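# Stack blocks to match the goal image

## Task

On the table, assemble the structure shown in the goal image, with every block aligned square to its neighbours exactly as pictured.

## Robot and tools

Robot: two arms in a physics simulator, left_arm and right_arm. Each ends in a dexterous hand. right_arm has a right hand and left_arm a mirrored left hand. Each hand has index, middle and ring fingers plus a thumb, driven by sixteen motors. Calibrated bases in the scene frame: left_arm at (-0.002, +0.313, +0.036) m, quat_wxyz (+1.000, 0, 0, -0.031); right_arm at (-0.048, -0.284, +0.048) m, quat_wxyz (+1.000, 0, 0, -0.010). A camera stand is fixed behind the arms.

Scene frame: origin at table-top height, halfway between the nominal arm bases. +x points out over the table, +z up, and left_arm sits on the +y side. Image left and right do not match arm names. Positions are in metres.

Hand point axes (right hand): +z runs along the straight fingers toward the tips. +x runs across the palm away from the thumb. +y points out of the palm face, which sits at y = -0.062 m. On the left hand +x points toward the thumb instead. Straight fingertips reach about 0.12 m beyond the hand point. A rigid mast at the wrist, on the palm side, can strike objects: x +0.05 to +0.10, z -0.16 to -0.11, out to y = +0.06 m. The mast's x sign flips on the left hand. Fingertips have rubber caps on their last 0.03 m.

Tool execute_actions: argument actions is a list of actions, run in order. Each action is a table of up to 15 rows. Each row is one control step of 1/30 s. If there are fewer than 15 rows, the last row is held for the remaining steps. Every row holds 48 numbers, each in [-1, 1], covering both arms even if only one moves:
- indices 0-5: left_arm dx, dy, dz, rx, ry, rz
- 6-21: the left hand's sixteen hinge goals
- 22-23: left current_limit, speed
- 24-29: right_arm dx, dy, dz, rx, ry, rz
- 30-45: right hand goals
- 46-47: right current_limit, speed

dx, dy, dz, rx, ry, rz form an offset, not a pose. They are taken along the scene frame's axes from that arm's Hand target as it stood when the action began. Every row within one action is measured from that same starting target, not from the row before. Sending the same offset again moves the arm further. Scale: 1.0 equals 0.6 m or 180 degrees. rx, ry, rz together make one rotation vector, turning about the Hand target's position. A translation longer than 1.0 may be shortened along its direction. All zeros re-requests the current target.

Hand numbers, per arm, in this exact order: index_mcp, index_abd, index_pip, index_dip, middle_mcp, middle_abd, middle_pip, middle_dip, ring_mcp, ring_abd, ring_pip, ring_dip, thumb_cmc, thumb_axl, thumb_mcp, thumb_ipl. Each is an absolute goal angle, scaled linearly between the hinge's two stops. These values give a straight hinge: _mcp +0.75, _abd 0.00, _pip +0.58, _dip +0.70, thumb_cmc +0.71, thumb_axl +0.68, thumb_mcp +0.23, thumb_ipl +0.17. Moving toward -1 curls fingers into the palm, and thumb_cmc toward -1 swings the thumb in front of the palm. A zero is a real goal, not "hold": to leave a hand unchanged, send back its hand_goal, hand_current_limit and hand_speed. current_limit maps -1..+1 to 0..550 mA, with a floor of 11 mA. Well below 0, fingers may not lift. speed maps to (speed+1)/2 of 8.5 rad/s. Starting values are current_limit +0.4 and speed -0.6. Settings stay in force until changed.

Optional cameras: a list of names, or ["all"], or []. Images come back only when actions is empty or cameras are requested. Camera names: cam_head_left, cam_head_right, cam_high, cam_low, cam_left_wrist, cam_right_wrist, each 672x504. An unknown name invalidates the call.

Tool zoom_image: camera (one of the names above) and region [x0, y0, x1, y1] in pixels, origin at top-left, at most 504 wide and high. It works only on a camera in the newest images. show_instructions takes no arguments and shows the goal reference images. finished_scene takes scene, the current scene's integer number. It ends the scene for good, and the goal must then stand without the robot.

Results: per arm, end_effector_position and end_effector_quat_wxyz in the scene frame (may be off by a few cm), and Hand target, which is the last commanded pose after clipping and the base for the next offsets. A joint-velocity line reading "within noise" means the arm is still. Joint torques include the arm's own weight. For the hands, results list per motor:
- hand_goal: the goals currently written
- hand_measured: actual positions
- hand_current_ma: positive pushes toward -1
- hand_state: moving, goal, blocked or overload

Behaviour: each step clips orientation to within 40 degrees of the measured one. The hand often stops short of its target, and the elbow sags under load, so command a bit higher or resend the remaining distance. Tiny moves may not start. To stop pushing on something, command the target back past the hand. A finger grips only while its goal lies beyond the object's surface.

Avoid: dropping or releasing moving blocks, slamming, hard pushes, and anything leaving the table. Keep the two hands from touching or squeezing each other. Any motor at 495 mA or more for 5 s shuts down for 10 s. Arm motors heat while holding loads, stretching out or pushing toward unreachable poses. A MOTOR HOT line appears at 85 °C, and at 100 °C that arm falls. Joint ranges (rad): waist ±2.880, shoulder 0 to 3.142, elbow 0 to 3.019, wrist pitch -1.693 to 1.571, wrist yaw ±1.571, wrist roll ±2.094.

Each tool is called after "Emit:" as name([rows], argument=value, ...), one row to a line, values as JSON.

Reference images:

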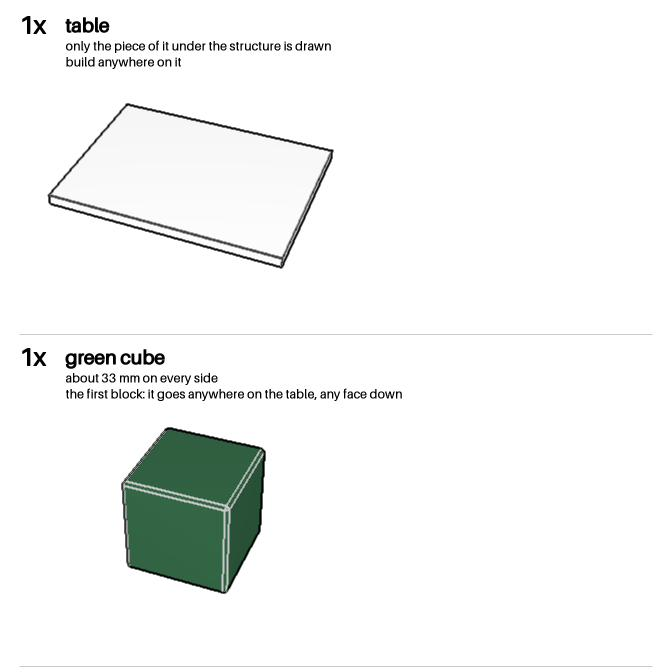

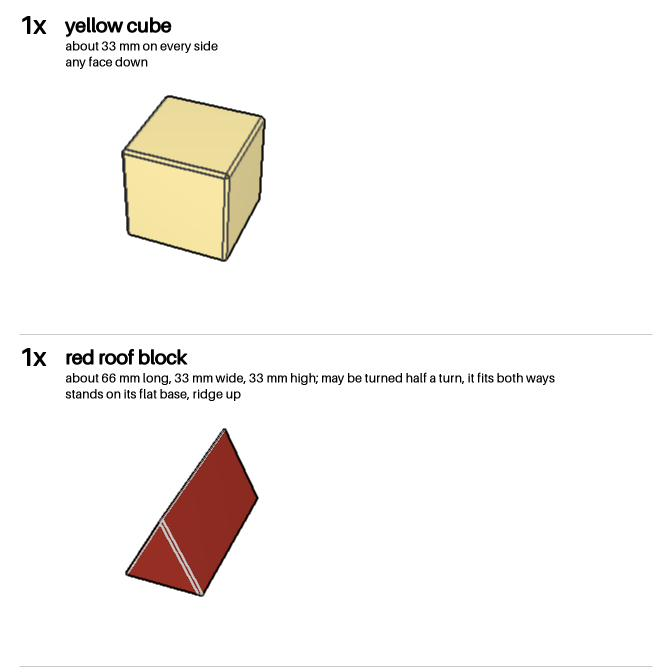

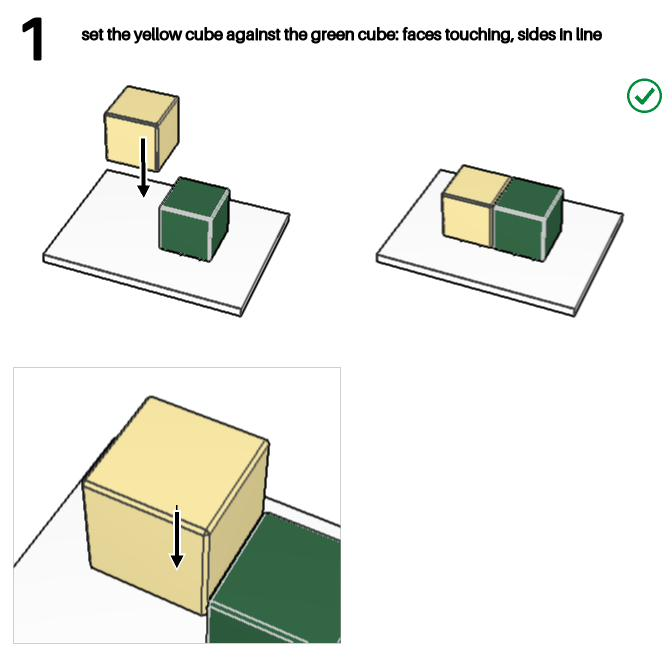

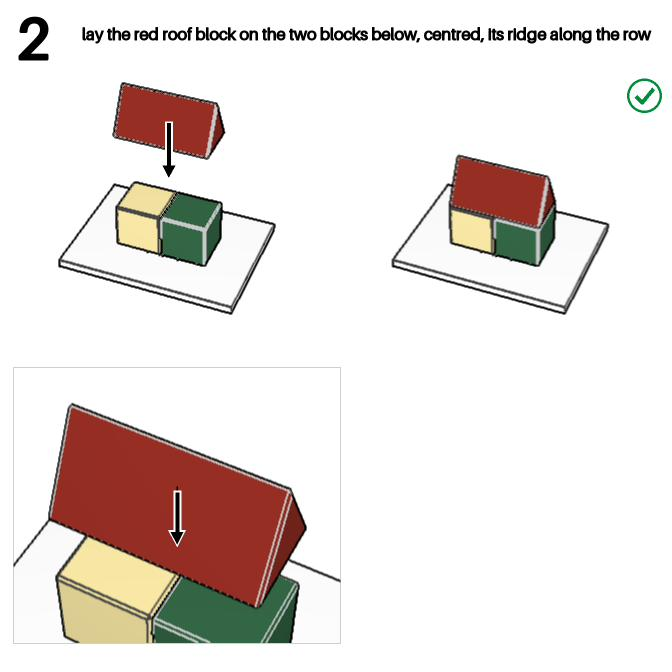

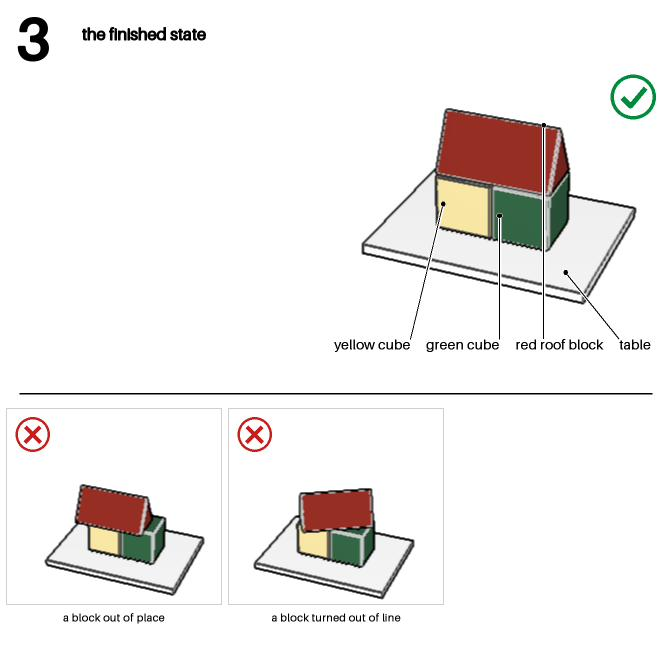

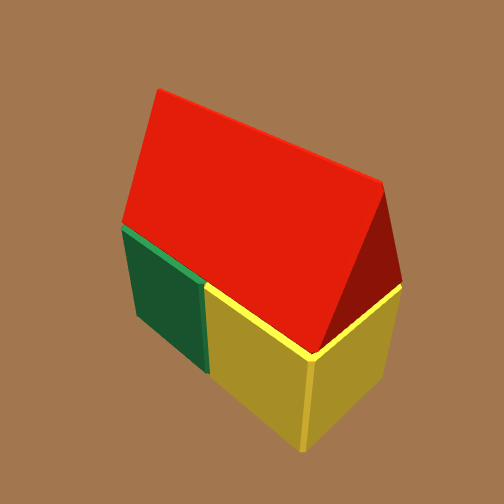

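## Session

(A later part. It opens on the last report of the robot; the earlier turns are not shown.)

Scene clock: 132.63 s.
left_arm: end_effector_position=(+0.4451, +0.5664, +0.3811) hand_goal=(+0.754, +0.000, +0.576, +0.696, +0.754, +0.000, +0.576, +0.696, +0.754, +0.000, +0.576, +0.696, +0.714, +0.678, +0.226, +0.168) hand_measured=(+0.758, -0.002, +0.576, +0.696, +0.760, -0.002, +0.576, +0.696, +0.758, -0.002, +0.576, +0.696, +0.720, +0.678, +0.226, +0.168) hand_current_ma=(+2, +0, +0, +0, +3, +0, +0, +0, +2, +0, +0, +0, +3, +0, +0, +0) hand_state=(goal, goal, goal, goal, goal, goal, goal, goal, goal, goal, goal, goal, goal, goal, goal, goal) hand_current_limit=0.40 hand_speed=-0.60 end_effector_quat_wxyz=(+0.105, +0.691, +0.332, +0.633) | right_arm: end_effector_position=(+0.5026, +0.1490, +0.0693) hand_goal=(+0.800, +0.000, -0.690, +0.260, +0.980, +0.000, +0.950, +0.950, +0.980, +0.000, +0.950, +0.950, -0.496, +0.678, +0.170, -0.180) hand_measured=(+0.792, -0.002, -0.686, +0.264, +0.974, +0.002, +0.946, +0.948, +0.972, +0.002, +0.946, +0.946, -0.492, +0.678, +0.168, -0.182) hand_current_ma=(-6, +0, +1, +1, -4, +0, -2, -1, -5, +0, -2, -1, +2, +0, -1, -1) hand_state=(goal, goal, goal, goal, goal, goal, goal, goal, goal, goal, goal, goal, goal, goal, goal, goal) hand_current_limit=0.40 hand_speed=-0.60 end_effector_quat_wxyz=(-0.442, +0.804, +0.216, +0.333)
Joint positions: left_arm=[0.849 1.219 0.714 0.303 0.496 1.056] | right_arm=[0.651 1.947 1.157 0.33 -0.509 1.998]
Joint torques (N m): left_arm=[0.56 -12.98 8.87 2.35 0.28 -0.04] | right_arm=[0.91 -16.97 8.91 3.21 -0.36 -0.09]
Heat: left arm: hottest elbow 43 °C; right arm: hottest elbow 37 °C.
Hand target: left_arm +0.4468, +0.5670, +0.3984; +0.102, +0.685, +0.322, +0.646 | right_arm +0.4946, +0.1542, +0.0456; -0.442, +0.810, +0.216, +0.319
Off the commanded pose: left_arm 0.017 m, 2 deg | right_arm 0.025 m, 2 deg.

Emit:
execute_actions([
  [[0,0,0,0,0,0,0.754,0,0.576,0.696,0.754,0,0.576,0.696,0.754,0,0.576,0.696,0.714,0.678,0.226,0.168,0.4,-0.6,-0.015,-0.018,-0.015,0,0,0,0.8,0,-0.69,0.26,0.98,0,0.95,0.95,0.98,0,0.95,0.95,-0.497,0.677,0.17,-0.18,0.4,-0.6]],
], cameras=["cam_high","cam_low"])

Emit:
zoom_image(camera="cam_high", region=[350, 225, 440, 315])

Emit:
zoom_image(camera="cam_low", region=[450, 200, 540, 290])

Scene clock: 134.13 s.
left_arm: end_effector_position=(+0.4451, +0.5664, +0.3811) hand_goal=(+0.754, +0.000, +0.576, +0.696, +0.754, +0.000, +0.576, +0.696, +0.754, +0.000, +0.576, +0.696, +0.714, +0.678, +0.226, +0.168) hand_measured=(+0.758, -0.002, +0.576, +0.696, +0.760, -0.002, +0.576, +0.696, +0.758, -0.002, +0.576, +0.696, +0.720, +0.678, +0.226, +0.168) hand_current_ma=(+2, +0, +0, +0, +3, +0, +0, +0, +2, +0, +0, +0, +3, +0, +0, +0) hand_state=(goal, goal, goal, goal, goal, goal, goal, goal, goal, goal, goal, goal, goal, goal, goal, goal) hand_current_limit=0.40 hand_speed=-0.60 end_effector_quat_wxyz=(+0.105, +0.691, +0.332, +0.633) | right_arm: end_effector_position=(+0.4910, +0.1413, +0.0559) hand_goal=(+0.800, +0.000, -0.690, +0.260, +0.980, +0.000, +0.950, +0.950, +0.980, +0.000, +0.950, +0.950, -0.496, +0.678, +0.170, -0.180) hand_measured=(+0.792, -0.002, -0.686, +0.264, +0.974, +0.002, +0.946, +0.948, +0.972, +0.002, +0.946, +0.946, -0.492, +0.678, +0.168, -0.182) hand_current_ma=(-6, +0, +1, +1, -4, +0, -2, -1, -5, +0, -2, -1, +2, +0, -1, -1) hand_state=(goal, goal, goal, goal, goal, goal, goal, goal, goal, goal, goal, goal, goal, goal, goal, goal) hand_current_limit=0.40 hand_speed=-0.60 end_effector_quat_wxyz=(-0.443, +0.806, +0.216, +0.329)
Joint positions: left_arm=[0.849 1.219 0.714 0.303 0.496 1.056] | right_arm=[0.651 1.947 1.111 0.369 -0.513 1.998]
Joint torques (N m): left_arm=[0.5 -13.04 8.85 2.36 0.28 -0.04] | right_arm=[0.73 -16.73 8.49 3.22 -0.42 -0.11]
Heat: left arm: hottest elbow 43 °C; right arm: hottest elbow 37 °C.
Hand target: left_arm +0.4468, +0.5670, +0.3984; +0.102, +0.685, +0.322, +0.646 | right_arm +0.4856, +0.1434, +0.0366; -0.442, +0.810, +0.216, +0.319
Off the commanded pose: left_arm 0.017 m, 2 deg | right_arm 0.020 m, 1 deg.
Images, in order (width x height): cam_high 672x504, cam_low 672x504.

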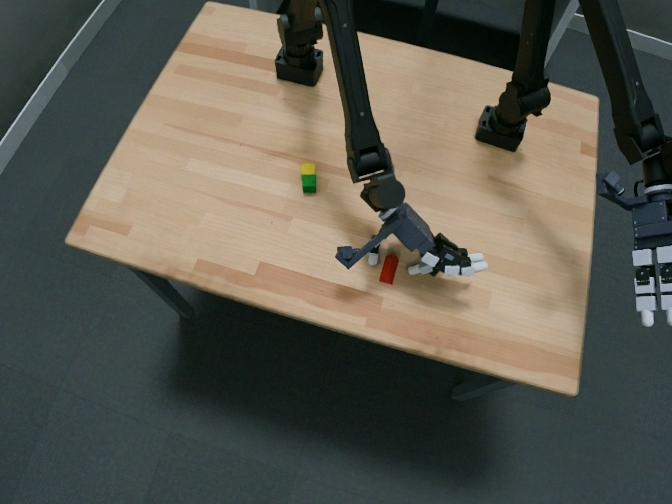

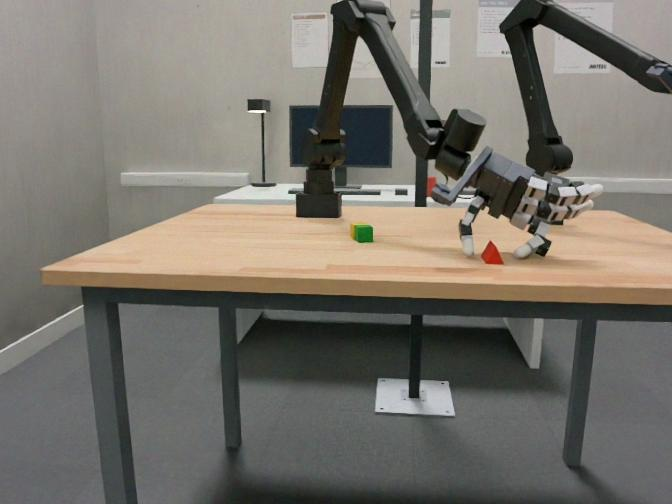

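Scaled by 5.600 from the camera's 672x504 image, which has a finer 960x720 frame.

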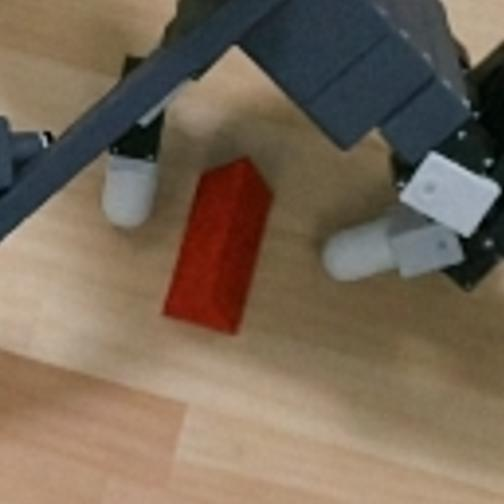

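Scaled by 5.600 from the camera's 672x504 image, which has a finer 960x720 frame.

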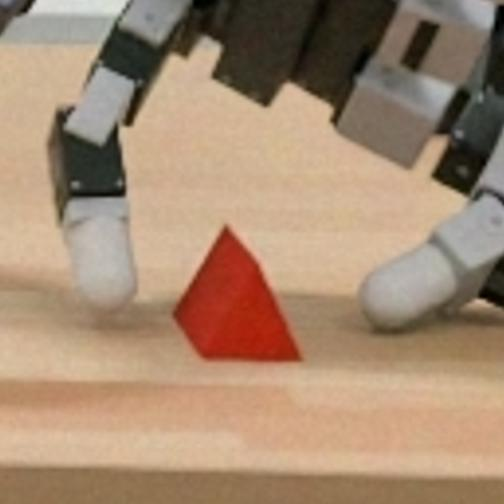

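Emit:
execute_actions([
  [[0,0,0,0,0,0,0.754,0,0.576,0.696,0.754,0,0.576,0.696,0.754,0,0.576,0.696,0.714,0.678,0.226,0.168,0.4,-0.6,0.011,0.002,-0.008,0,0,0,0.8,0,-0.69,0.26,0.98,0,0.95,0.95,0.98,0,0.95,0.95,-0.497,0.677,0.17,-0.18,0.4,-0.6]],
])

Scene clock: 136.10 s.
left_arm: end_effector_position=(+0.4451, +0.5664, +0.3811) hand_goal=(+0.754, +0.000, +0.576, +0.696, +0.754, +0.000, +0.576, +0.696, +0.754, +0.000, +0.576, +0.696, +0.714, +0.678, +0.226, +0.168) hand_measured=(+0.758, -0.002, +0.576, +0.696, +0.760, -0.002, +0.576, +0.696, +0.758, -0.002, +0.576, +0.696, +0.720, +0.678, +0.226, +0.168) hand_current_ma=(+2, +0, +0, +0, +3, +0, +0, +0, +2, +0, +0, +0, +3, +0, +0, +0) hand_state=(goal, goal, goal, goal, goal, goal, goal, goal, goal, goal, goal, goal, goal, goal, goal, goal) hand_current_limit=0.40 hand_speed=-0.60 end_effector_quat_wxyz=(+0.105, +0.691, +0.332, +0.633) | right_arm: end_effector_position=(+0.4905, +0.1420, +0.0527) hand_goal=(+0.800, +0.000, -0.690, +0.260, +0.980, +0.000, +0.950, +0.950, +0.980, +0.000, +0.950, +0.950, -0.496, +0.678, +0.170, -0.180) hand_measured=(+0.792, -0.002, -0.690, +0.260, +0.974, +0.002, +0.946, +0.948, +0.972, +0.002, +0.946, +0.946, -0.492, +0.678, +0.168, -0.182) hand_current_ma=(-5, +0, +0, +0, -4, +0, -2, -1, -5, +0, -2, -1, +2, +0, -1, -1) hand_state=(goal, goal, goal, goal, goal, goal, goal, goal, goal, goal, goal, goal, goal, goal, goal, goal) hand_current_limit=0.40 hand_speed=-0.60 end_effector_quat_wxyz=(-0.444, +0.805, +0.217, +0.327)
Joint positions: left_arm=[0.849 1.219 0.714 0.303 0.496 1.056] | right_arm=[0.651 1.954 1.111 0.375 -0.518 1.998]
Joint torques (N m): left_arm=[0.62 -13.04 8.87 2.35 0.29 -0.04] | right_arm=[-0.03 -15.56 10.15 2.99 -0.4 -0.14]
Heat: left arm: hottest elbow 43 °C; right arm: hottest elbow 37 °C.
Hand target: left_arm +0.4468, +0.5670, +0.3984; +0.102, +0.685, +0.322, +0.646 | right_arm +0.4922, +0.1446, +0.0320; -0.442, +0.810, +0.216, +0.319
Off the commanded pose: left_arm 0.017 m, 2 deg | right_arm 0.021 m, 1 deg.

Emit:
execute_actions([
  [[0,0,0,0,0,0,0.754,0,0.576,0.696,0.754,0,0.576,0.696,0.754,0,0.576,0.696,0.714,0.678,0.226,0.168,0.4,-0.6,0.015,0.0,0.0,0,0,0,0.8,0,-0.69,0.26,0.98,0,0.95,0.95,0.98,0,0.95,0.95,-0.497,0.677,0.17,-0.18,0.4,-0.6]],
])

Scene clock: 137.43 s.
left_arm: end_effector_position=(+0.4451, +0.5664, +0.3811) hand_goal=(+0.754, +0.000, +0.576, +0.696, +0.754, +0.000, +0.576, +0.696, +0.754, +0.000, +0.576, +0.696, +0.714, +0.678, +0.226, +0.168) hand_measured=(+0.758, -0.002, +0.576, +0.696, +0.760, -0.002, +0.576, +0.696, +0.758, -0.002, +0.576, +0.696, +0.720, +0.678, +0.226, +0.168) hand_current_ma=(+2, +0, +0, +0, +3, +0, +0, +0, +2, +0, +0, +0, +3, +0, +0, +0) hand_state=(goal, goal, goal, goal, goal, goal, goal, goal, goal, goal, goal, goal, goal, goal, goal, goal) hand_current_limit=0.40 hand_speed=-0.60 end_effector_quat_wxyz=(+0.105, +0.691, +0.332, +0.633) | right_arm: end_effector_position=(+0.4903, +0.1439, +0.0518) hand_goal=(+0.800, +0.000, -0.690, +0.260, +0.980, +0.000, +0.950, +0.950, +0.980, +0.000, +0.950, +0.950, -0.496, +0.678, +0.170, -0.180) hand_measured=(+0.792, -0.002, -0.698, +0.258, +0.974, +0.002, +0.946, +0.948, +0.972, +0.002, +0.946, +0.946, -0.492, +0.678, +0.168, -0.182) hand_current_ma=(-5, +0, -5, +0, -4, +0, -2, -1, -5, +0, -2, -1, +2, +0, -1, -1) hand_state=(goal, goal, goal, goal, goal, goal, goal, goal, goal, goal, goal, goal, goal, goal, goal, goal) hand_current_limit=0.40 hand_speed=-0.60 end_effector_quat_wxyz=(-0.447, +0.804, +0.219, +0.325)
Joint positions: left_arm=[0.849 1.219 0.714 0.303 0.496 1.056] | right_arm=[0.651 1.958 1.115 0.375 -0.526 1.998]
Joint torques (N m): left_arm=[0.62 -12.98 8.87 2.36 0.29 -0.04] | right_arm=[-0.56 -15.38 11.85 2.44 -0.42 -0.18]
Heat: left arm: hottest elbow 43 °C; right arm: hottest elbow 37 °C.
Hand target: left_arm +0.4468, +0.5670, +0.3984; +0.102, +0.685, +0.322, +0.646 | right_arm +0.5012, +0.1447, +0.0321; -0.442, +0.810, +0.216, +0.319
Off the commanded pose: left_arm 0.017 m, 2 deg | right_arm 0.023 m, 1 deg.

Emit:
execute_actions([
  [[0,0,0,0,0,0,0.754,0,0.576,0.696,0.754,0,0.576,0.696,0.754,0,0.576,0.696,0.714,0.678,0.226,0.168,0.4,-0.6,0.02,-0.003,0.012,0,0,0,0.8,0,-0.69,0.26,0.98,0,0.95,0.95,0.98,0,0.95,0.95,-0.497,0.677,0.17,-0.18,0.4,-0.6]],
], cameras=["cam_high","cam_low"])

Emit:
zoom_image(camera="cam_high", region=[350, 225, 440, 315])

Emit:
zoom_image(camera="cam_low", region=[450, 200, 540, 290])

Scene clock: 140.53 s.
left_arm: end_effector_position=(+0.4451, +0.5664, +0.3811) hand_goal=(+0.754, +0.000, +0.576, +0.696, +0.754, +0.000, +0.576, +0.696, +0.754, +0.000, +0.576, +0.696, +0.714, +0.678, +0.226, +0.168) hand_measured=(+0.758, -0.002, +0.576, +0.696, +0.760, -0.002, +0.576, +0.696, +0.758, -0.002, +0.576, +0.696, +0.720, +0.678, +0.226, +0.168) hand_current_ma=(+2, +0, +0, +0, +3, +0, +0, +0, +2, +0, +0, +0, +3, +0, +0, +0) hand_state=(goal, goal, goal, goal, goal, goal, goal, goal, goal, goal, goal, goal, goal, goal, goal, goal) hand_current_limit=0.40 hand_speed=-0.60 end_effector_quat_wxyz=(+0.105, +0.691, +0.332, +0.633) | right_arm: end_effector_position=(+0.4956, +0.1463, +0.0523) hand_goal=(+0.800, +0.000, -0.690, +0.260, +0.980, +0.000, +0.950, +0.950, +0.980, +0.000, +0.950, +0.950, -0.496, +0.678, +0.170, -0.180) hand_measured=(+0.792, -0.002, -0.696, +0.258, +0.974, +0.002, +0.946, +0.948, +0.972, +0.002, +0.946, +0.946, -0.492, +0.678, +0.168, -0.182) hand_current_ma=(-5, +0, -4, +0, -4, +0, -2, -1, -5, +0, -2, -1, +2, +0, -1, -1) hand_state=(goal, goal, goal, goal, goal, goal, goal, goal, goal, goal, goal, goal, goal, goal, goal, goal) hand_current_limit=0.40 hand_speed=-0.60 end_effector_quat_wxyz=(-0.449, +0.805, +0.220, +0.319)
Joint positions: left_arm=[0.849 1.219 0.714 0.303 0.496 1.056] | right_arm=[0.646 1.967 1.14 0.35 -0.54 1.997]
Joint torques (N m): left_arm=[0.56 -12.92 8.88 2.35 0.29 -0.04] | right_arm=[-1.08 -15.91 12.49 1.94 -0.39 -0.25]
Heat: left arm: hottest elbow 43 °C; right arm: hottest elbow 37 °C.
Hand target: left_arm +0.4468, +0.5670, +0.3984; +0.102, +0.685, +0.322, +0.646 | right_arm +0.5130, +0.1429, +0.0390; -0.442, +0.810, +0.216, +0.319
Off the commanded pose: left_arm 0.017 m, 2 deg | right_arm 0.022 m, 1 deg.
Images, in order (width x height): cam_high 672x504, cam_low 672x504.

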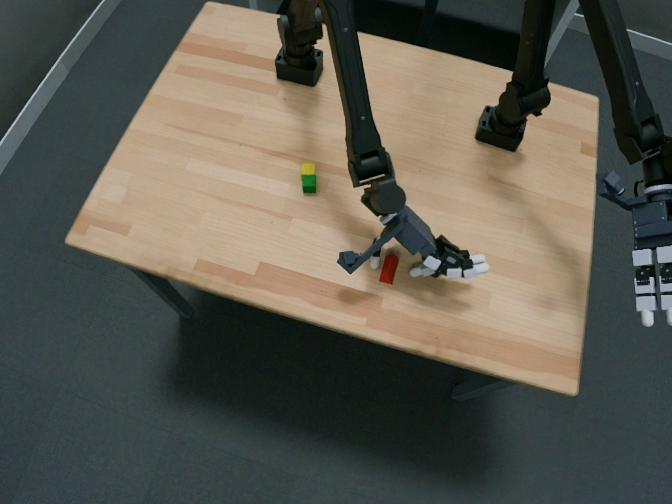

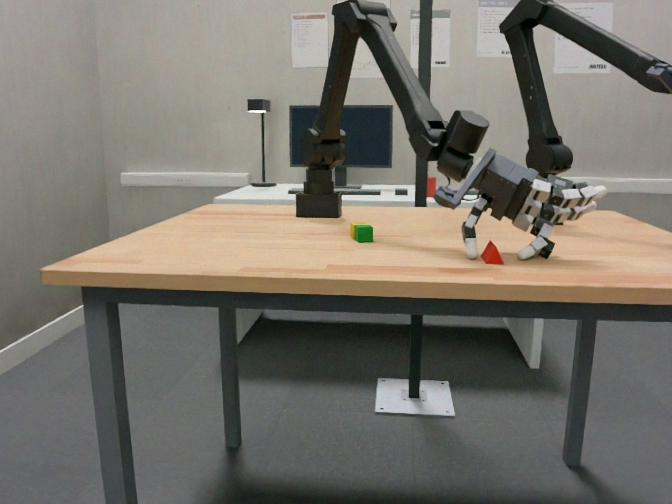

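Scaled by 5.600 from the camera's 672x504 image, which has a finer 960x720 frame.

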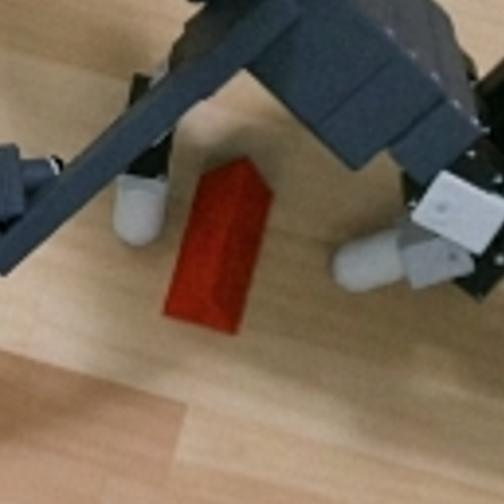

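Scaled by 5.600 from the camera's 672x504 image, which has a finer 960x720 frame.

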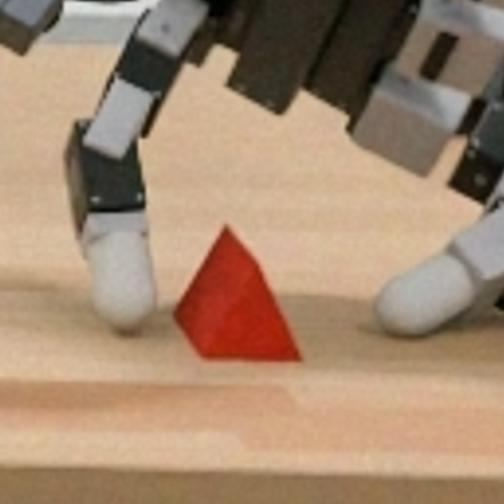

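Emit:
execute_actions([
  [[0,0,0,0,0,0,0.754,0,0.576,0.696,0.754,0,0.576,0.696,0.754,0,0.576,0.696,0.714,0.678,0.226,0.168,0.4,-0.6,0.004,-0.012,0.0,0,0,0,0.8,0,-0.69,0.26,0.98,0,0.95,0.95,0.98,0,0.95,0.95,-0.497,0.677,0.17,-0.18,0.4,-0.6]],
])

Scene clock: 142.00 s.
left_arm: end_effector_position=(+0.4451, +0.5664, +0.3811) hand_goal=(+0.754, +0.000, +0.576, +0.696, +0.754, +0.000, +0.576, +0.696, +0.754, +0.000, +0.576, +0.696, +0.714, +0.678, +0.226, +0.168) hand_measured=(+0.758, -0.002, +0.576, +0.696, +0.760, -0.002, +0.576, +0.696, +0.758, -0.002, +0.576, +0.696, +0.720, +0.678, +0.226, +0.168) hand_current_ma=(+2, +0, +0, +0, +3, +0, +0, +0, +2, +0, +0, +0, +3, +0, +0, +0) hand_state=(goal, goal, goal, goal, goal, goal, goal, goal, goal, goal, goal, goal, goal, goal, goal, goal) hand_current_limit=0.40 hand_speed=-0.60 end_effector_quat_wxyz=(+0.105, +0.691, +0.332, +0.633) | right_arm: end_effector_position=(+0.5006, +0.1397, +0.0524) hand_goal=(+0.800, +0.000, -0.690, +0.260, +0.980, +0.000, +0.950, +0.950, +0.980, +0.000, +0.950, +0.950, -0.496, +0.678, +0.170, -0.180) hand_measured=(+0.794, -0.002, -0.694, +0.258, +0.974, +0.002, +0.946, +0.948, +0.972, +0.002, +0.946, +0.946, -0.492, +0.678, +0.168, -0.182) hand_current_ma=(-3, +0, -1, +0, -4, +0, -2, -1, -5, +0, -2, -1, +2, +0, -1, -1) hand_state=(goal, goal, goal, goal, goal, goal, goal, goal, goal, goal, goal, goal, goal, goal, goal, goal) hand_current_limit=0.40 hand_speed=-0.60 end_effector_quat_wxyz=(-0.449, +0.805, +0.220, +0.320)
Joint positions: left_arm=[0.849 1.219 0.714 0.303 0.496 1.056] | right_arm=[0.631 1.967 1.14 0.348 -0.552 1.99]
Joint torques (N m): left_arm=[0.62 -12.98 8.87 2.35 0.29 -0.04] | right_arm=[-1.08 -15.97 11.99 2.04 -0.37 -0.21]
Heat: left arm: hottest elbow 43 °C; right arm: hottest elbow 37 °C.
Hand target: left_arm +0.4468, +0.5670, +0.3984; +0.102, +0.685, +0.322, +0.646 | right_arm +0.5154, +0.1357, +0.0390; -0.442, +0.810, +0.216, +0.319
Off the commanded pose: left_arm 0.017 m, 2 deg | right_arm 0.020 m, 1 deg.

Emit:
execute_actions([
  [[0,0,0,0,0,0,0.754,0,0.576,0.696,0.754,0,0.576,0.696,0.754,0,0.576,0.696,0.714,0.678,0.226,0.168,0.4,-0.6,0,0,0,0,0,0,0.68,0,-0.645,0.26,0.98,0,0.95,0.95,0.98,0,0.95,0.95,-0.497,0.677,0.10,-0.22,0.4,-0.6]],
  [[0,0,0,0,0,0,0.754,0,0.576,0.696,0.754,0,0.576,0.696,0.754,0,0.576,0.696,0.714,0.678,0.226,0.168,0.4,-0.6,0,0,0,0,0,0,0.57,0,-0.60,0.26,0.98,0,0.95,0.95,0.98,0,0.95,0.95,-0.497,0.677,0.065,-0.245,0.4,-0.6]],
], cameras=["cam_high","cam_low"])

Emit:
zoom_image(camera="cam_high", region=[350, 225, 440, 315])

Emit:
zoom_image(camera="cam_low", region=[450, 200, 540, 290])

Scene clock: 147.00 s.
left_arm: end_effector_position=(+0.4451, +0.5664, +0.3811) hand_goal=(+0.754, +0.000, +0.576, +0.696, +0.754, +0.000, +0.576, +0.696, +0.754, +0.000, +0.576, +0.696, +0.714, +0.678, +0.226, +0.168) hand_measured=(+0.758, -0.002, +0.576, +0.696, +0.760, -0.002, +0.576, +0.696, +0.758, -0.002, +0.576, +0.696, +0.720, +0.678, +0.226, +0.168) hand_current_ma=(+2, +0, +0, +0, +3, +0, +0, +0, +2, +0, +0, +0, +3, +0, +0, +0) hand_state=(goal, goal, goal, goal, goal, goal, goal, goal, goal, goal, goal, goal, goal, goal, goal, goal) hand_current_limit=0.40 hand_speed=-0.60 end_effector_quat_wxyz=(+0.105, +0.691, +0.332, +0.633) | right_arm: end_effector_position=(+0.5029, +0.1429, +0.0566) hand_goal=(+0.570, +0.000, -0.600, +0.260, +0.980, +0.000, +0.950, +0.950, +0.980, +0.000, +0.950, +0.950, -0.496, +0.678, +0.066, -0.244) hand_measured=(+0.602, -0.008, -0.600, +0.258, +0.974, +0.002, +0.946, +0.948, +0.972, +0.002, +0.946, +0.946, -0.492, +0.678, +0.068, -0.242) hand_current_ma=(+48, -3, +0, -1, -4, +0, -2, -1, -5, +0, -2, -1, +2, +0, +1, +2) hand_state=(blocked, goal, goal, goal, goal, goal, goal, goal, goal, goal, goal, goal, goal, goal, goal, goal) hand_current_limit=0.40 hand_speed=-0.60 end_effector_quat_wxyz=(-0.452, +0.802, +0.222, +0.321)
Joint positions: left_arm=[0.849 1.219 0.714 0.303 0.496 1.056] | right_arm=[0.631 1.967 1.149 0.348 -0.559 1.99]
Joint torques (N m): left_arm=[0.56 -12.98 8.87 2.35 0.28 -0.03] | right_arm=[-1.03 -16.56 11.28 1.96 -0.13 -0.26]
Heat: left arm: hottest elbow 44 °C; right arm: hottest elbow 37 °C.
Hand target: left_arm +0.4468, +0.5670, +0.3984; +0.102, +0.685, +0.322, +0.646 | right_arm +0.5154, +0.1357, +0.0390; -0.442, +0.810, +0.216, +0.319
Off the commanded pose: left_arm 0.017 m, 2 deg | right_arm 0.023 m, 2 deg.
Images, in order (width x height): cam_high 672x504, cam_low 672x504.

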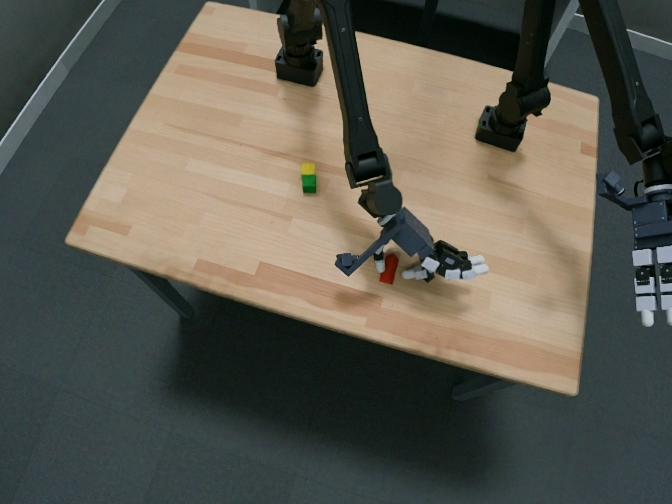

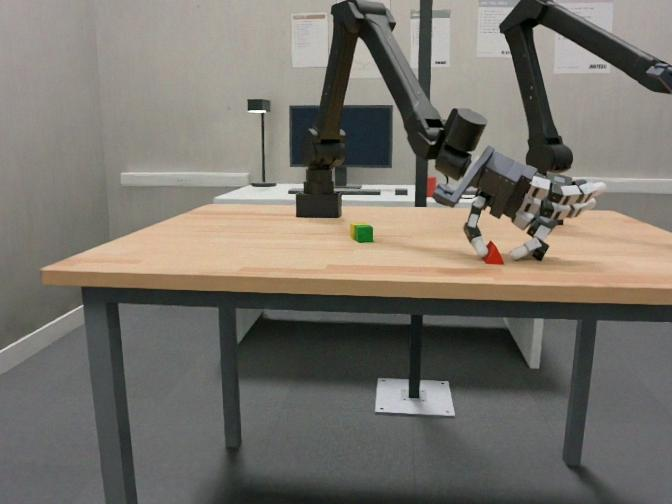

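Scaled by 5.600 from the camera's 672x504 image, which has a finer 960x720 frame.

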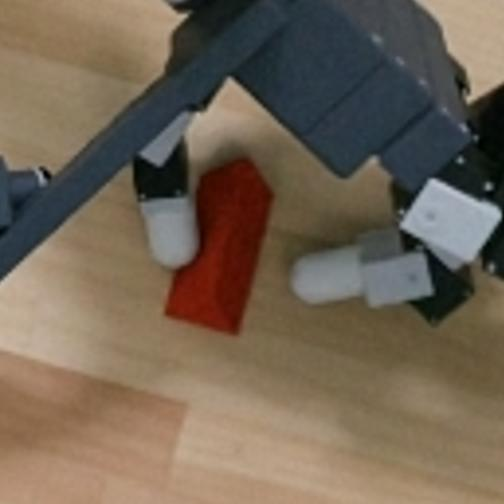

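Scaled by 5.600 from the camera's 672x504 image, which has a finer 960x720 frame.

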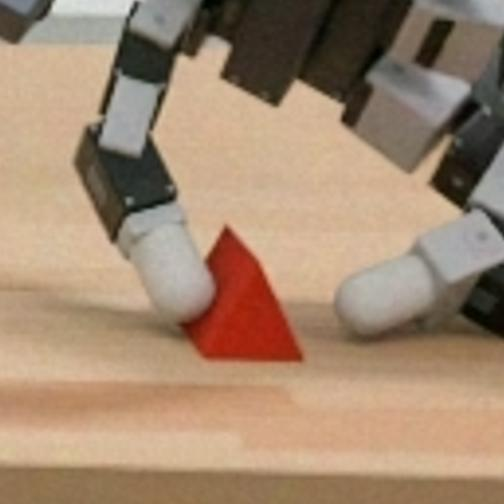

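Emit:
execute_actions([
  [[0,0,0,0,0,0,0.754,0,0.576,0.696,0.754,0,0.576,0.696,0.754,0,0.576,0.696,0.714,0.678,0.226,0.168,0.4,-0.6,-0.02,0.002,0.006,0,0,0,0.57,0,-0.60,0.26,0.98,0,0.95,0.95,0.98,0,0.95,0.95,-0.497,0.677,0.075,-0.24,0.4,-0.6]],
  [[0,0,0,0,0,0,0.754,0,0.576,0.696,0.754,0,0.576,0.696,0.754,0,0.576,0.696,0.714,0.678,0.226,0.168,0.4,-0.6,0,0,0.0,0,0,0,0.53,0,-0.60,0.26,0.98,0,0.95,0.95,0.98,0,0.95,0.95,-0.497,0.677,0.075,-0.24,0.4,-0.6]],
], cameras=["cam_high","cam_low"])

Emit:
zoom_image(camera="cam_high", region=[350, 225, 440, 315])

Emit:
zoom_image(camera="cam_low", region=[450, 200, 540, 290])

Scene clock: 149.60 s.
left_arm: end_effector_position=(+0.4451, +0.5664, +0.3811) hand_goal=(+0.754, +0.000, +0.576, +0.696, +0.754, +0.000, +0.576, +0.696, +0.754, +0.000, +0.576, +0.696, +0.714, +0.678, +0.226, +0.168) hand_measured=(+0.758, -0.002, +0.576, +0.696, +0.760, -0.002, +0.576, +0.696, +0.758, -0.002, +0.576, +0.696, +0.720, +0.678, +0.226, +0.168) hand_current_ma=(+2, +0, +0, +0, +3, +0, +0, +0, +2, +0, +0, +0, +3, +0, +0, +0) hand_state=(goal, goal, goal, goal, goal, goal, goal, goal, goal, goal, goal, goal, goal, goal, goal, goal) hand_current_limit=0.40 hand_speed=-0.60 end_effector_quat_wxyz=(+0.105, +0.691, +0.332, +0.633) | right_arm: end_effector_position=(+0.5041, +0.1420, +0.0568) hand_goal=(+0.530, +0.000, -0.600, +0.260, +0.980, +0.000, +0.950, +0.950, +0.980, +0.000, +0.950, +0.950, -0.496, +0.678, +0.076, -0.240) hand_measured=(+0.576, -0.010, -0.598, +0.258, +0.974, +0.002, +0.946, +0.948, +0.972, +0.002, +0.946, +0.946, -0.492, +0.678, +0.072, -0.242) hand_current_ma=(+83, -5, +0, -1, -4, +0, -2, -1, -5, +0, -2, -1, +2, +0, -2, +0) hand_state=(blocked, goal, goal, goal, goal, goal, goal, goal, goal, goal, goal, goal, goal, goal, goal, goal) hand_current_limit=0.40 hand_speed=-0.60 end_effector_quat_wxyz=(-0.450, +0.802, +0.221, +0.324)
Joint positions: left_arm=[0.849 1.219 0.714 0.303 0.496 1.056] | right_arm=[0.631 1.967 1.149 0.35 -0.551 1.99]
Joint torques (N m): left_arm=[0.5 -13.04 8.87 2.36 0.29 -0.04] | right_arm=[-0.26 -18.02 8.83 2.32 0.02 -0.19]
Heat: left arm: hottest elbow 44 °C; right arm: hottest elbow 37 °C.
Hand target: left_arm +0.4468, +0.5670, +0.3984; +0.102, +0.685, +0.322, +0.646 | right_arm +0.5034, +0.1369, +0.0426; -0.442, +0.810, +0.216, +0.319
Off the commanded pose: left_arm 0.017 m, 2 deg | right_arm 0.015 m, 2 deg.
Images, in order (width x height): cam_high 672x504, cam_low 672x504.

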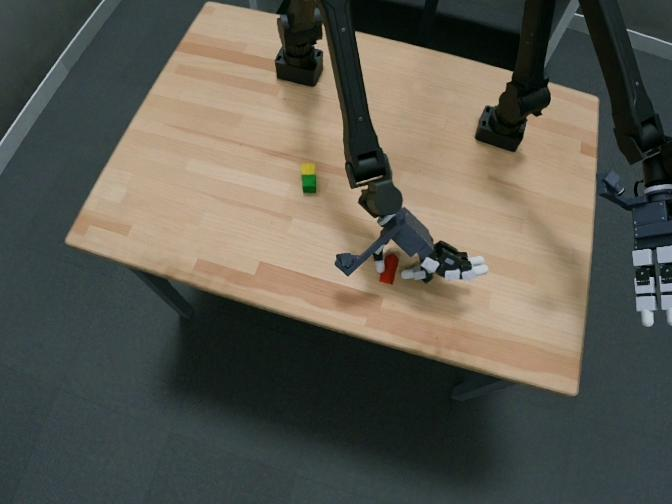

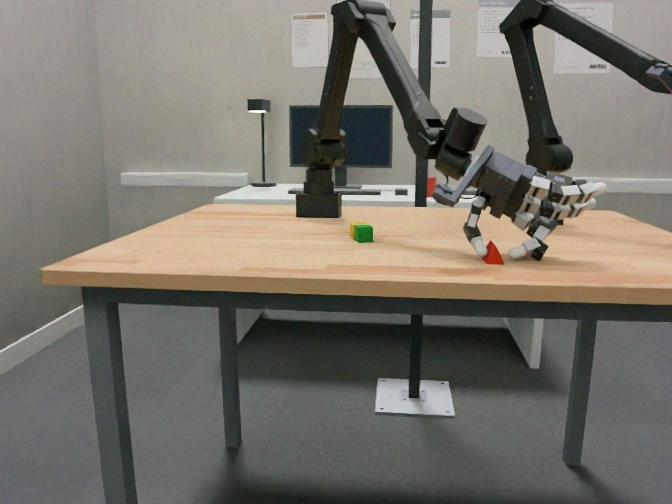

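Scaled by 5.600 from the camera's 672x504 image, which has a finer 960x720 frame.

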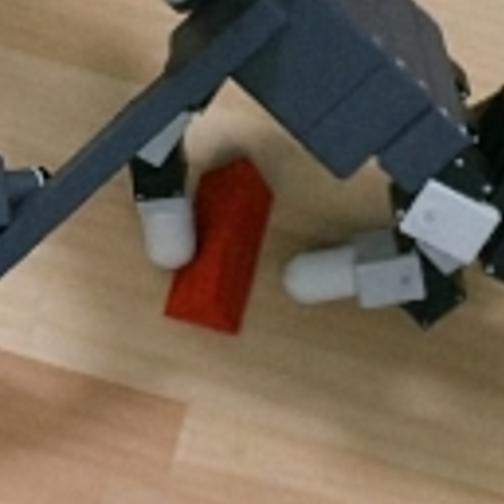

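Scaled by 5.600 from the camera's 672x504 image, which has a finer 960x720 frame.

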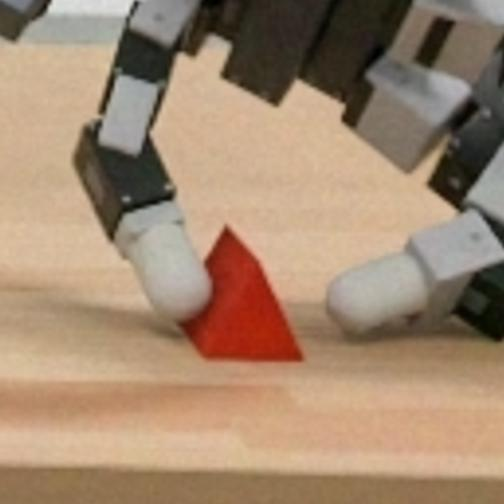

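Emit:
execute_actions([
  [[0,0,0,0,0,0,0.754,0,0.576,0.696,0.754,0,0.576,0.696,0.754,0,0.576,0.696,0.714,0.678,0.226,0.168,0.4,-0.6,-0.013,-0.002,0.014,0.0248,0.0028,0,0.57,0,-0.60,0.26,0.98,0,0.95,0.95,0.98,0,0.95,0.95,-0.497,0.677,0.10,-0.22,0.4,-0.6]],
], cameras=["cam_high","cam_low"])

Emit:
zoom_image(camera="cam_high", region=[350, 225, 440, 315])

Emit:
zoom_image(camera="cam_low", region=[450, 200, 540, 290])

Scene clock: 152.23 s.
left_arm: end_effector_position=(+0.4451, +0.5664, +0.3811) hand_goal=(+0.754, +0.000, +0.576, +0.696, +0.754, +0.000, +0.576, +0.696, +0.754, +0.000, +0.576, +0.696, +0.714, +0.678, +0.226, +0.168) hand_measured=(+0.758, -0.002, +0.576, +0.696, +0.760, -0.002, +0.576, +0.696, +0.758, -0.002, +0.576, +0.696, +0.720, +0.678, +0.226, +0.168) hand_current_ma=(+2, +0, +0, +0, +3, +0, +0, +0, +2, +0, +0, +0, +3, +0, +0, +0) hand_state=(goal, goal, goal, goal, goal, goal, goal, goal, goal, goal, goal, goal, goal, goal, goal, goal) hand_current_limit=0.40 hand_speed=-0.60 end_effector_quat_wxyz=(+0.105, +0.691, +0.332, +0.633) | right_arm: end_effector_position=(+0.4946, +0.1442, +0.0553) hand_goal=(+0.570, +0.000, -0.600, +0.260, +0.980, +0.000, +0.950, +0.950, +0.980, +0.000, +0.950, +0.950, -0.496, +0.678, +0.100, -0.220) hand_measured=(+0.570, -0.008, -0.600, +0.258, +0.974, +0.002, +0.946, +0.948, +0.972, +0.002, +0.946, +0.946, -0.492, +0.678, +0.096, -0.222) hand_current_ma=(+0, -3, +0, -1, -4, +0, -2, -1, -5, +0, -2, -1, +2, +0, -2, -1) hand_state=(goal, goal, goal, goal, goal, goal, goal, goal, goal, goal, goal, goal, goal, goal, goal, goal) hand_current_limit=0.40 hand_speed=-0.60 end_effector_quat_wxyz=(-0.474, +0.791, +0.211, +0.325)
Joint positions: left_arm=[0.849 1.219 0.714 0.303 0.496 1.056] | right_arm=[0.631 1.967 1.11 0.439 -0.577 2.042]
Joint torques (N m): left_arm=[0.5 -12.98 8.87 2.35 0.29 -0.04] | right_arm=[-0.5 -19.55 7.69 3.06 -0.42 -0.06]
Heat: left arm: hottest elbow 44 °C; right arm: hottest elbow 37 °C.
Hand target: left_arm +0.4468, +0.5670, +0.3984; +0.102, +0.685, +0.322, +0.646 | right_arm +0.4956, +0.1357, +0.0510; -0.475, +0.794, +0.201, +0.323
Off the commanded pose: left_arm 0.017 m, 2 deg | right_arm 0.010 m, 1 deg.
Images, in order (width x height): cam_high 672x504, cam_low 672x504.

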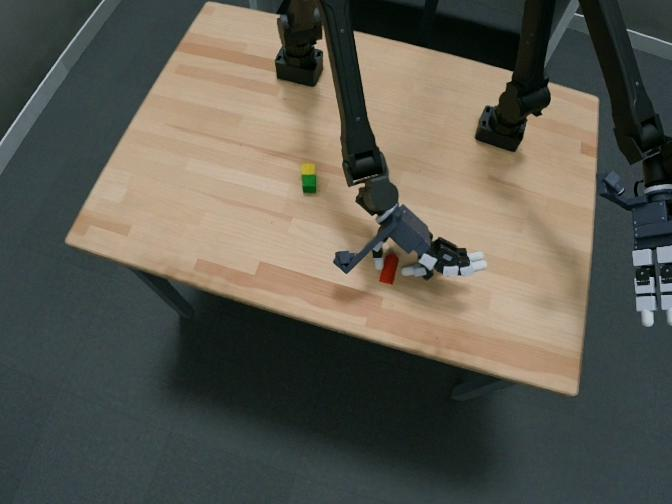

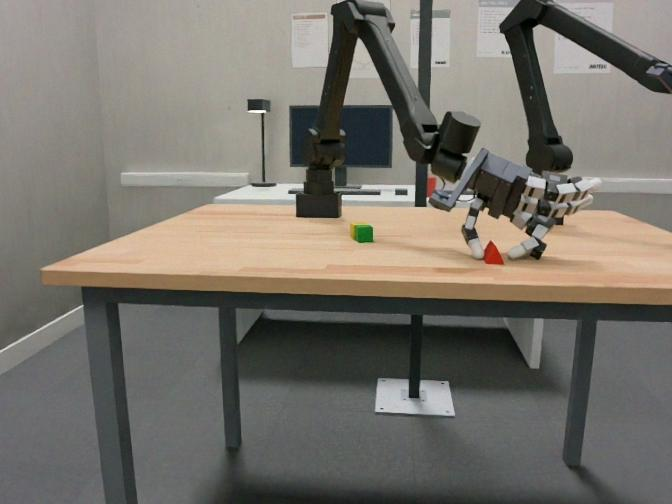

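Scaled by 5.600 from the camera's 672x504 image, which has a finer 960x720 frame.

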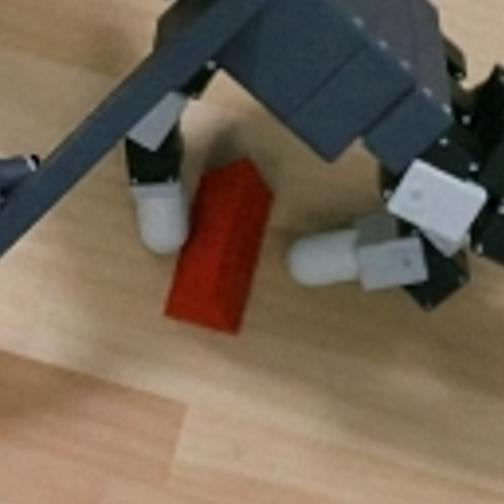

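Scaled by 5.600 from the camera's 672x504 image, which has a finer 960x720 frame.

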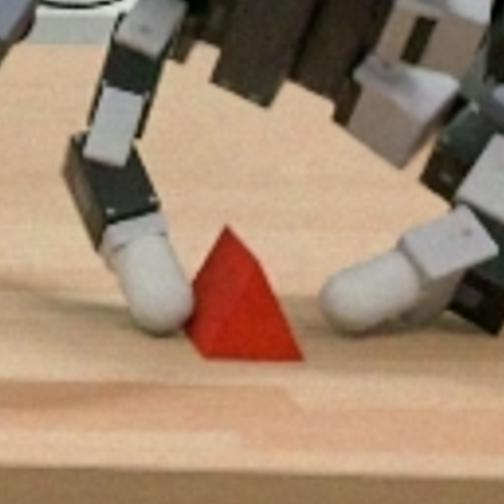

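Emit:
execute_actions([
  [[0,0,0,0,0,0,0.754,0,0.576,0.696,0.754,0,0.576,0.696,0.754,0,0.576,0.696,0.714,0.678,0.226,0.168,0.4,-0.6,0,-0.002,0.01,0,0,0,0.57,0,-0.60,0.26,0.98,0,0.95,0.95,0.98,0,0.95,0.95,-0.497,0.677,0.10,-0.22,0.4,-0.6]],
  [[0,0,0,0,0,0,0.754,0,0.576,0.696,0.754,0,0.576,0.696,0.754,0,0.576,0.696,0.714,0.678,0.226,0.168,0.4,-0.6,0,0,0,0,0,0,0.50,0,-0.585,0.26,0.98,0,0.95,0.95,0.98,0,0.95,0.95,-0.497,0.677,0.07,-0.24,0.4,-0.6]],
], cameras=["cam_high","cam_low"])

Emit:
zoom_image(camera="cam_high", region=[350, 225, 440, 315])

Emit:
zoom_image(camera="cam_low", region=[450, 200, 540, 290])

Scene clock: 154.73 s.
left_arm: end_effector_position=(+0.4451, +0.5664, +0.3811) hand_goal=(+0.754, +0.000, +0.576, +0.696, +0.754, +0.000, +0.576, +0.696, +0.754, +0.000, +0.576, +0.696, +0.714, +0.678, +0.226, +0.168) hand_measured=(+0.758, -0.002, +0.576, +0.696, +0.760, -0.002, +0.576, +0.696, +0.758, -0.002, +0.576, +0.696, +0.720, +0.678, +0.226, +0.168) hand_current_ma=(+2, +0, +0, +0, +3, +0, +0, +0, +2, +0, +0, +0, +3, +0, +0, +0) hand_state=(goal, goal, goal, goal, goal, goal, goal, goal, goal, goal, goal, goal, goal, goal, goal, goal) hand_current_limit=0.40 hand_speed=-0.60 end_effector_quat_wxyz=(+0.105, +0.691, +0.332, +0.633) | right_arm: end_effector_position=(+0.4942, +0.1450, +0.0574) hand_goal=(+0.500, +0.000, -0.584, +0.260, +0.980, +0.000, +0.950, +0.950, +0.980, +0.000, +0.950, +0.950, -0.496, +0.678, +0.070, -0.240) hand_measured=(+0.502, -0.004, -0.584, +0.258, +0.974, +0.002, +0.946, +0.948, +0.972, +0.002, +0.946, +0.946, -0.492, +0.678, +0.074, -0.236) hand_current_ma=(+1, -1, +0, -1, -4, +0, -2, -1, -5, +0, -2, -1, +2, +0, +2, +2) hand_state=(goal, goal, goal, goal, goal, goal, goal, goal, goal, goal, goal, goal, goal, goal, goal, goal) hand_current_limit=0.40 hand_speed=-0.60 end_effector_quat_wxyz=(-0.476, +0.790, +0.212, +0.324)
Joint positions: left_arm=[0.849 1.219 0.714 0.303 0.496 1.056] | right_arm=[0.631 1.964 1.11 0.439 -0.581 2.044]
Joint torques (N m): left_arm=[0.5 -13.04 8.87 2.36 0.29 -0.04] | right_arm=[-0.62 -20.19 7.76 2.41 -0.33 -0.09]
Heat: left arm: hottest elbow 44 °C; right arm: hottest elbow 37 °C.
Hand target: left_arm +0.4468, +0.5670, +0.3984; +0.102, +0.685, +0.322, +0.646 | right_arm +0.4956, +0.1345, +0.0571; -0.475, +0.794, +0.201, +0.323
Off the commanded pose: left_arm 0.017 m, 2 deg | right_arm 0.011 m, 1 deg.
Images, in order (width x height): cam_high 672x504, cam_low 672x504.

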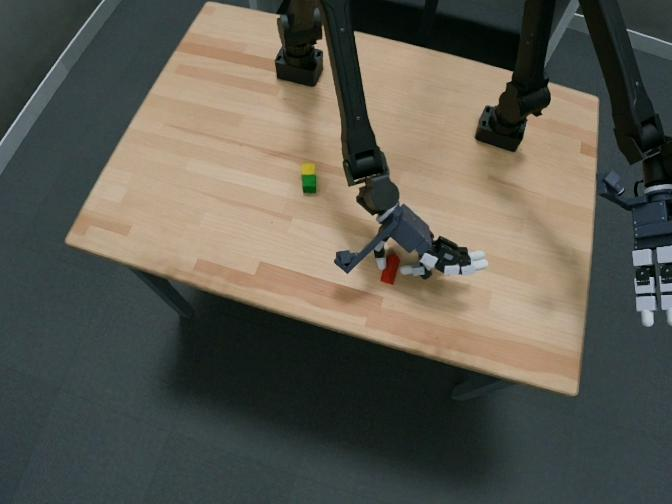

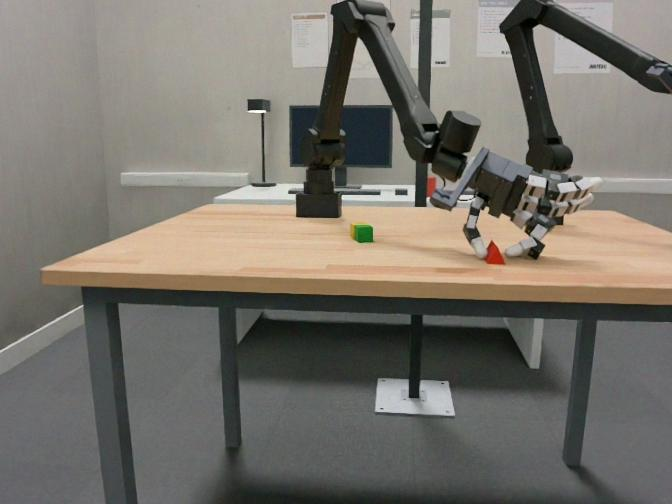

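Scaled by 5.600 from the camera's 672x504 image, which has a finer 960x720 frame.

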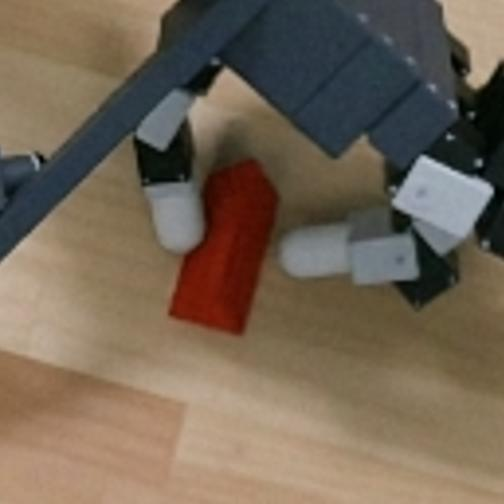

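Scaled by 5.600 from the camera's 672x504 image, which has a finer 960x720 frame.

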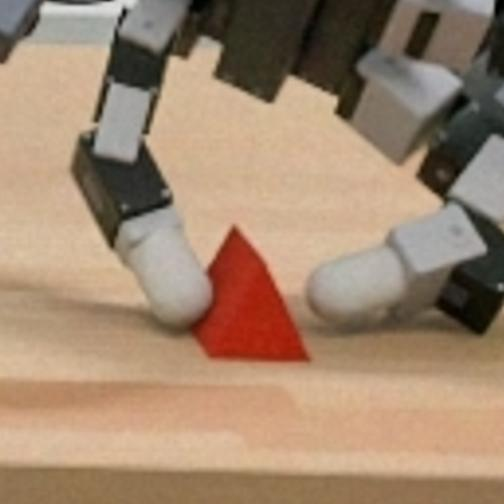

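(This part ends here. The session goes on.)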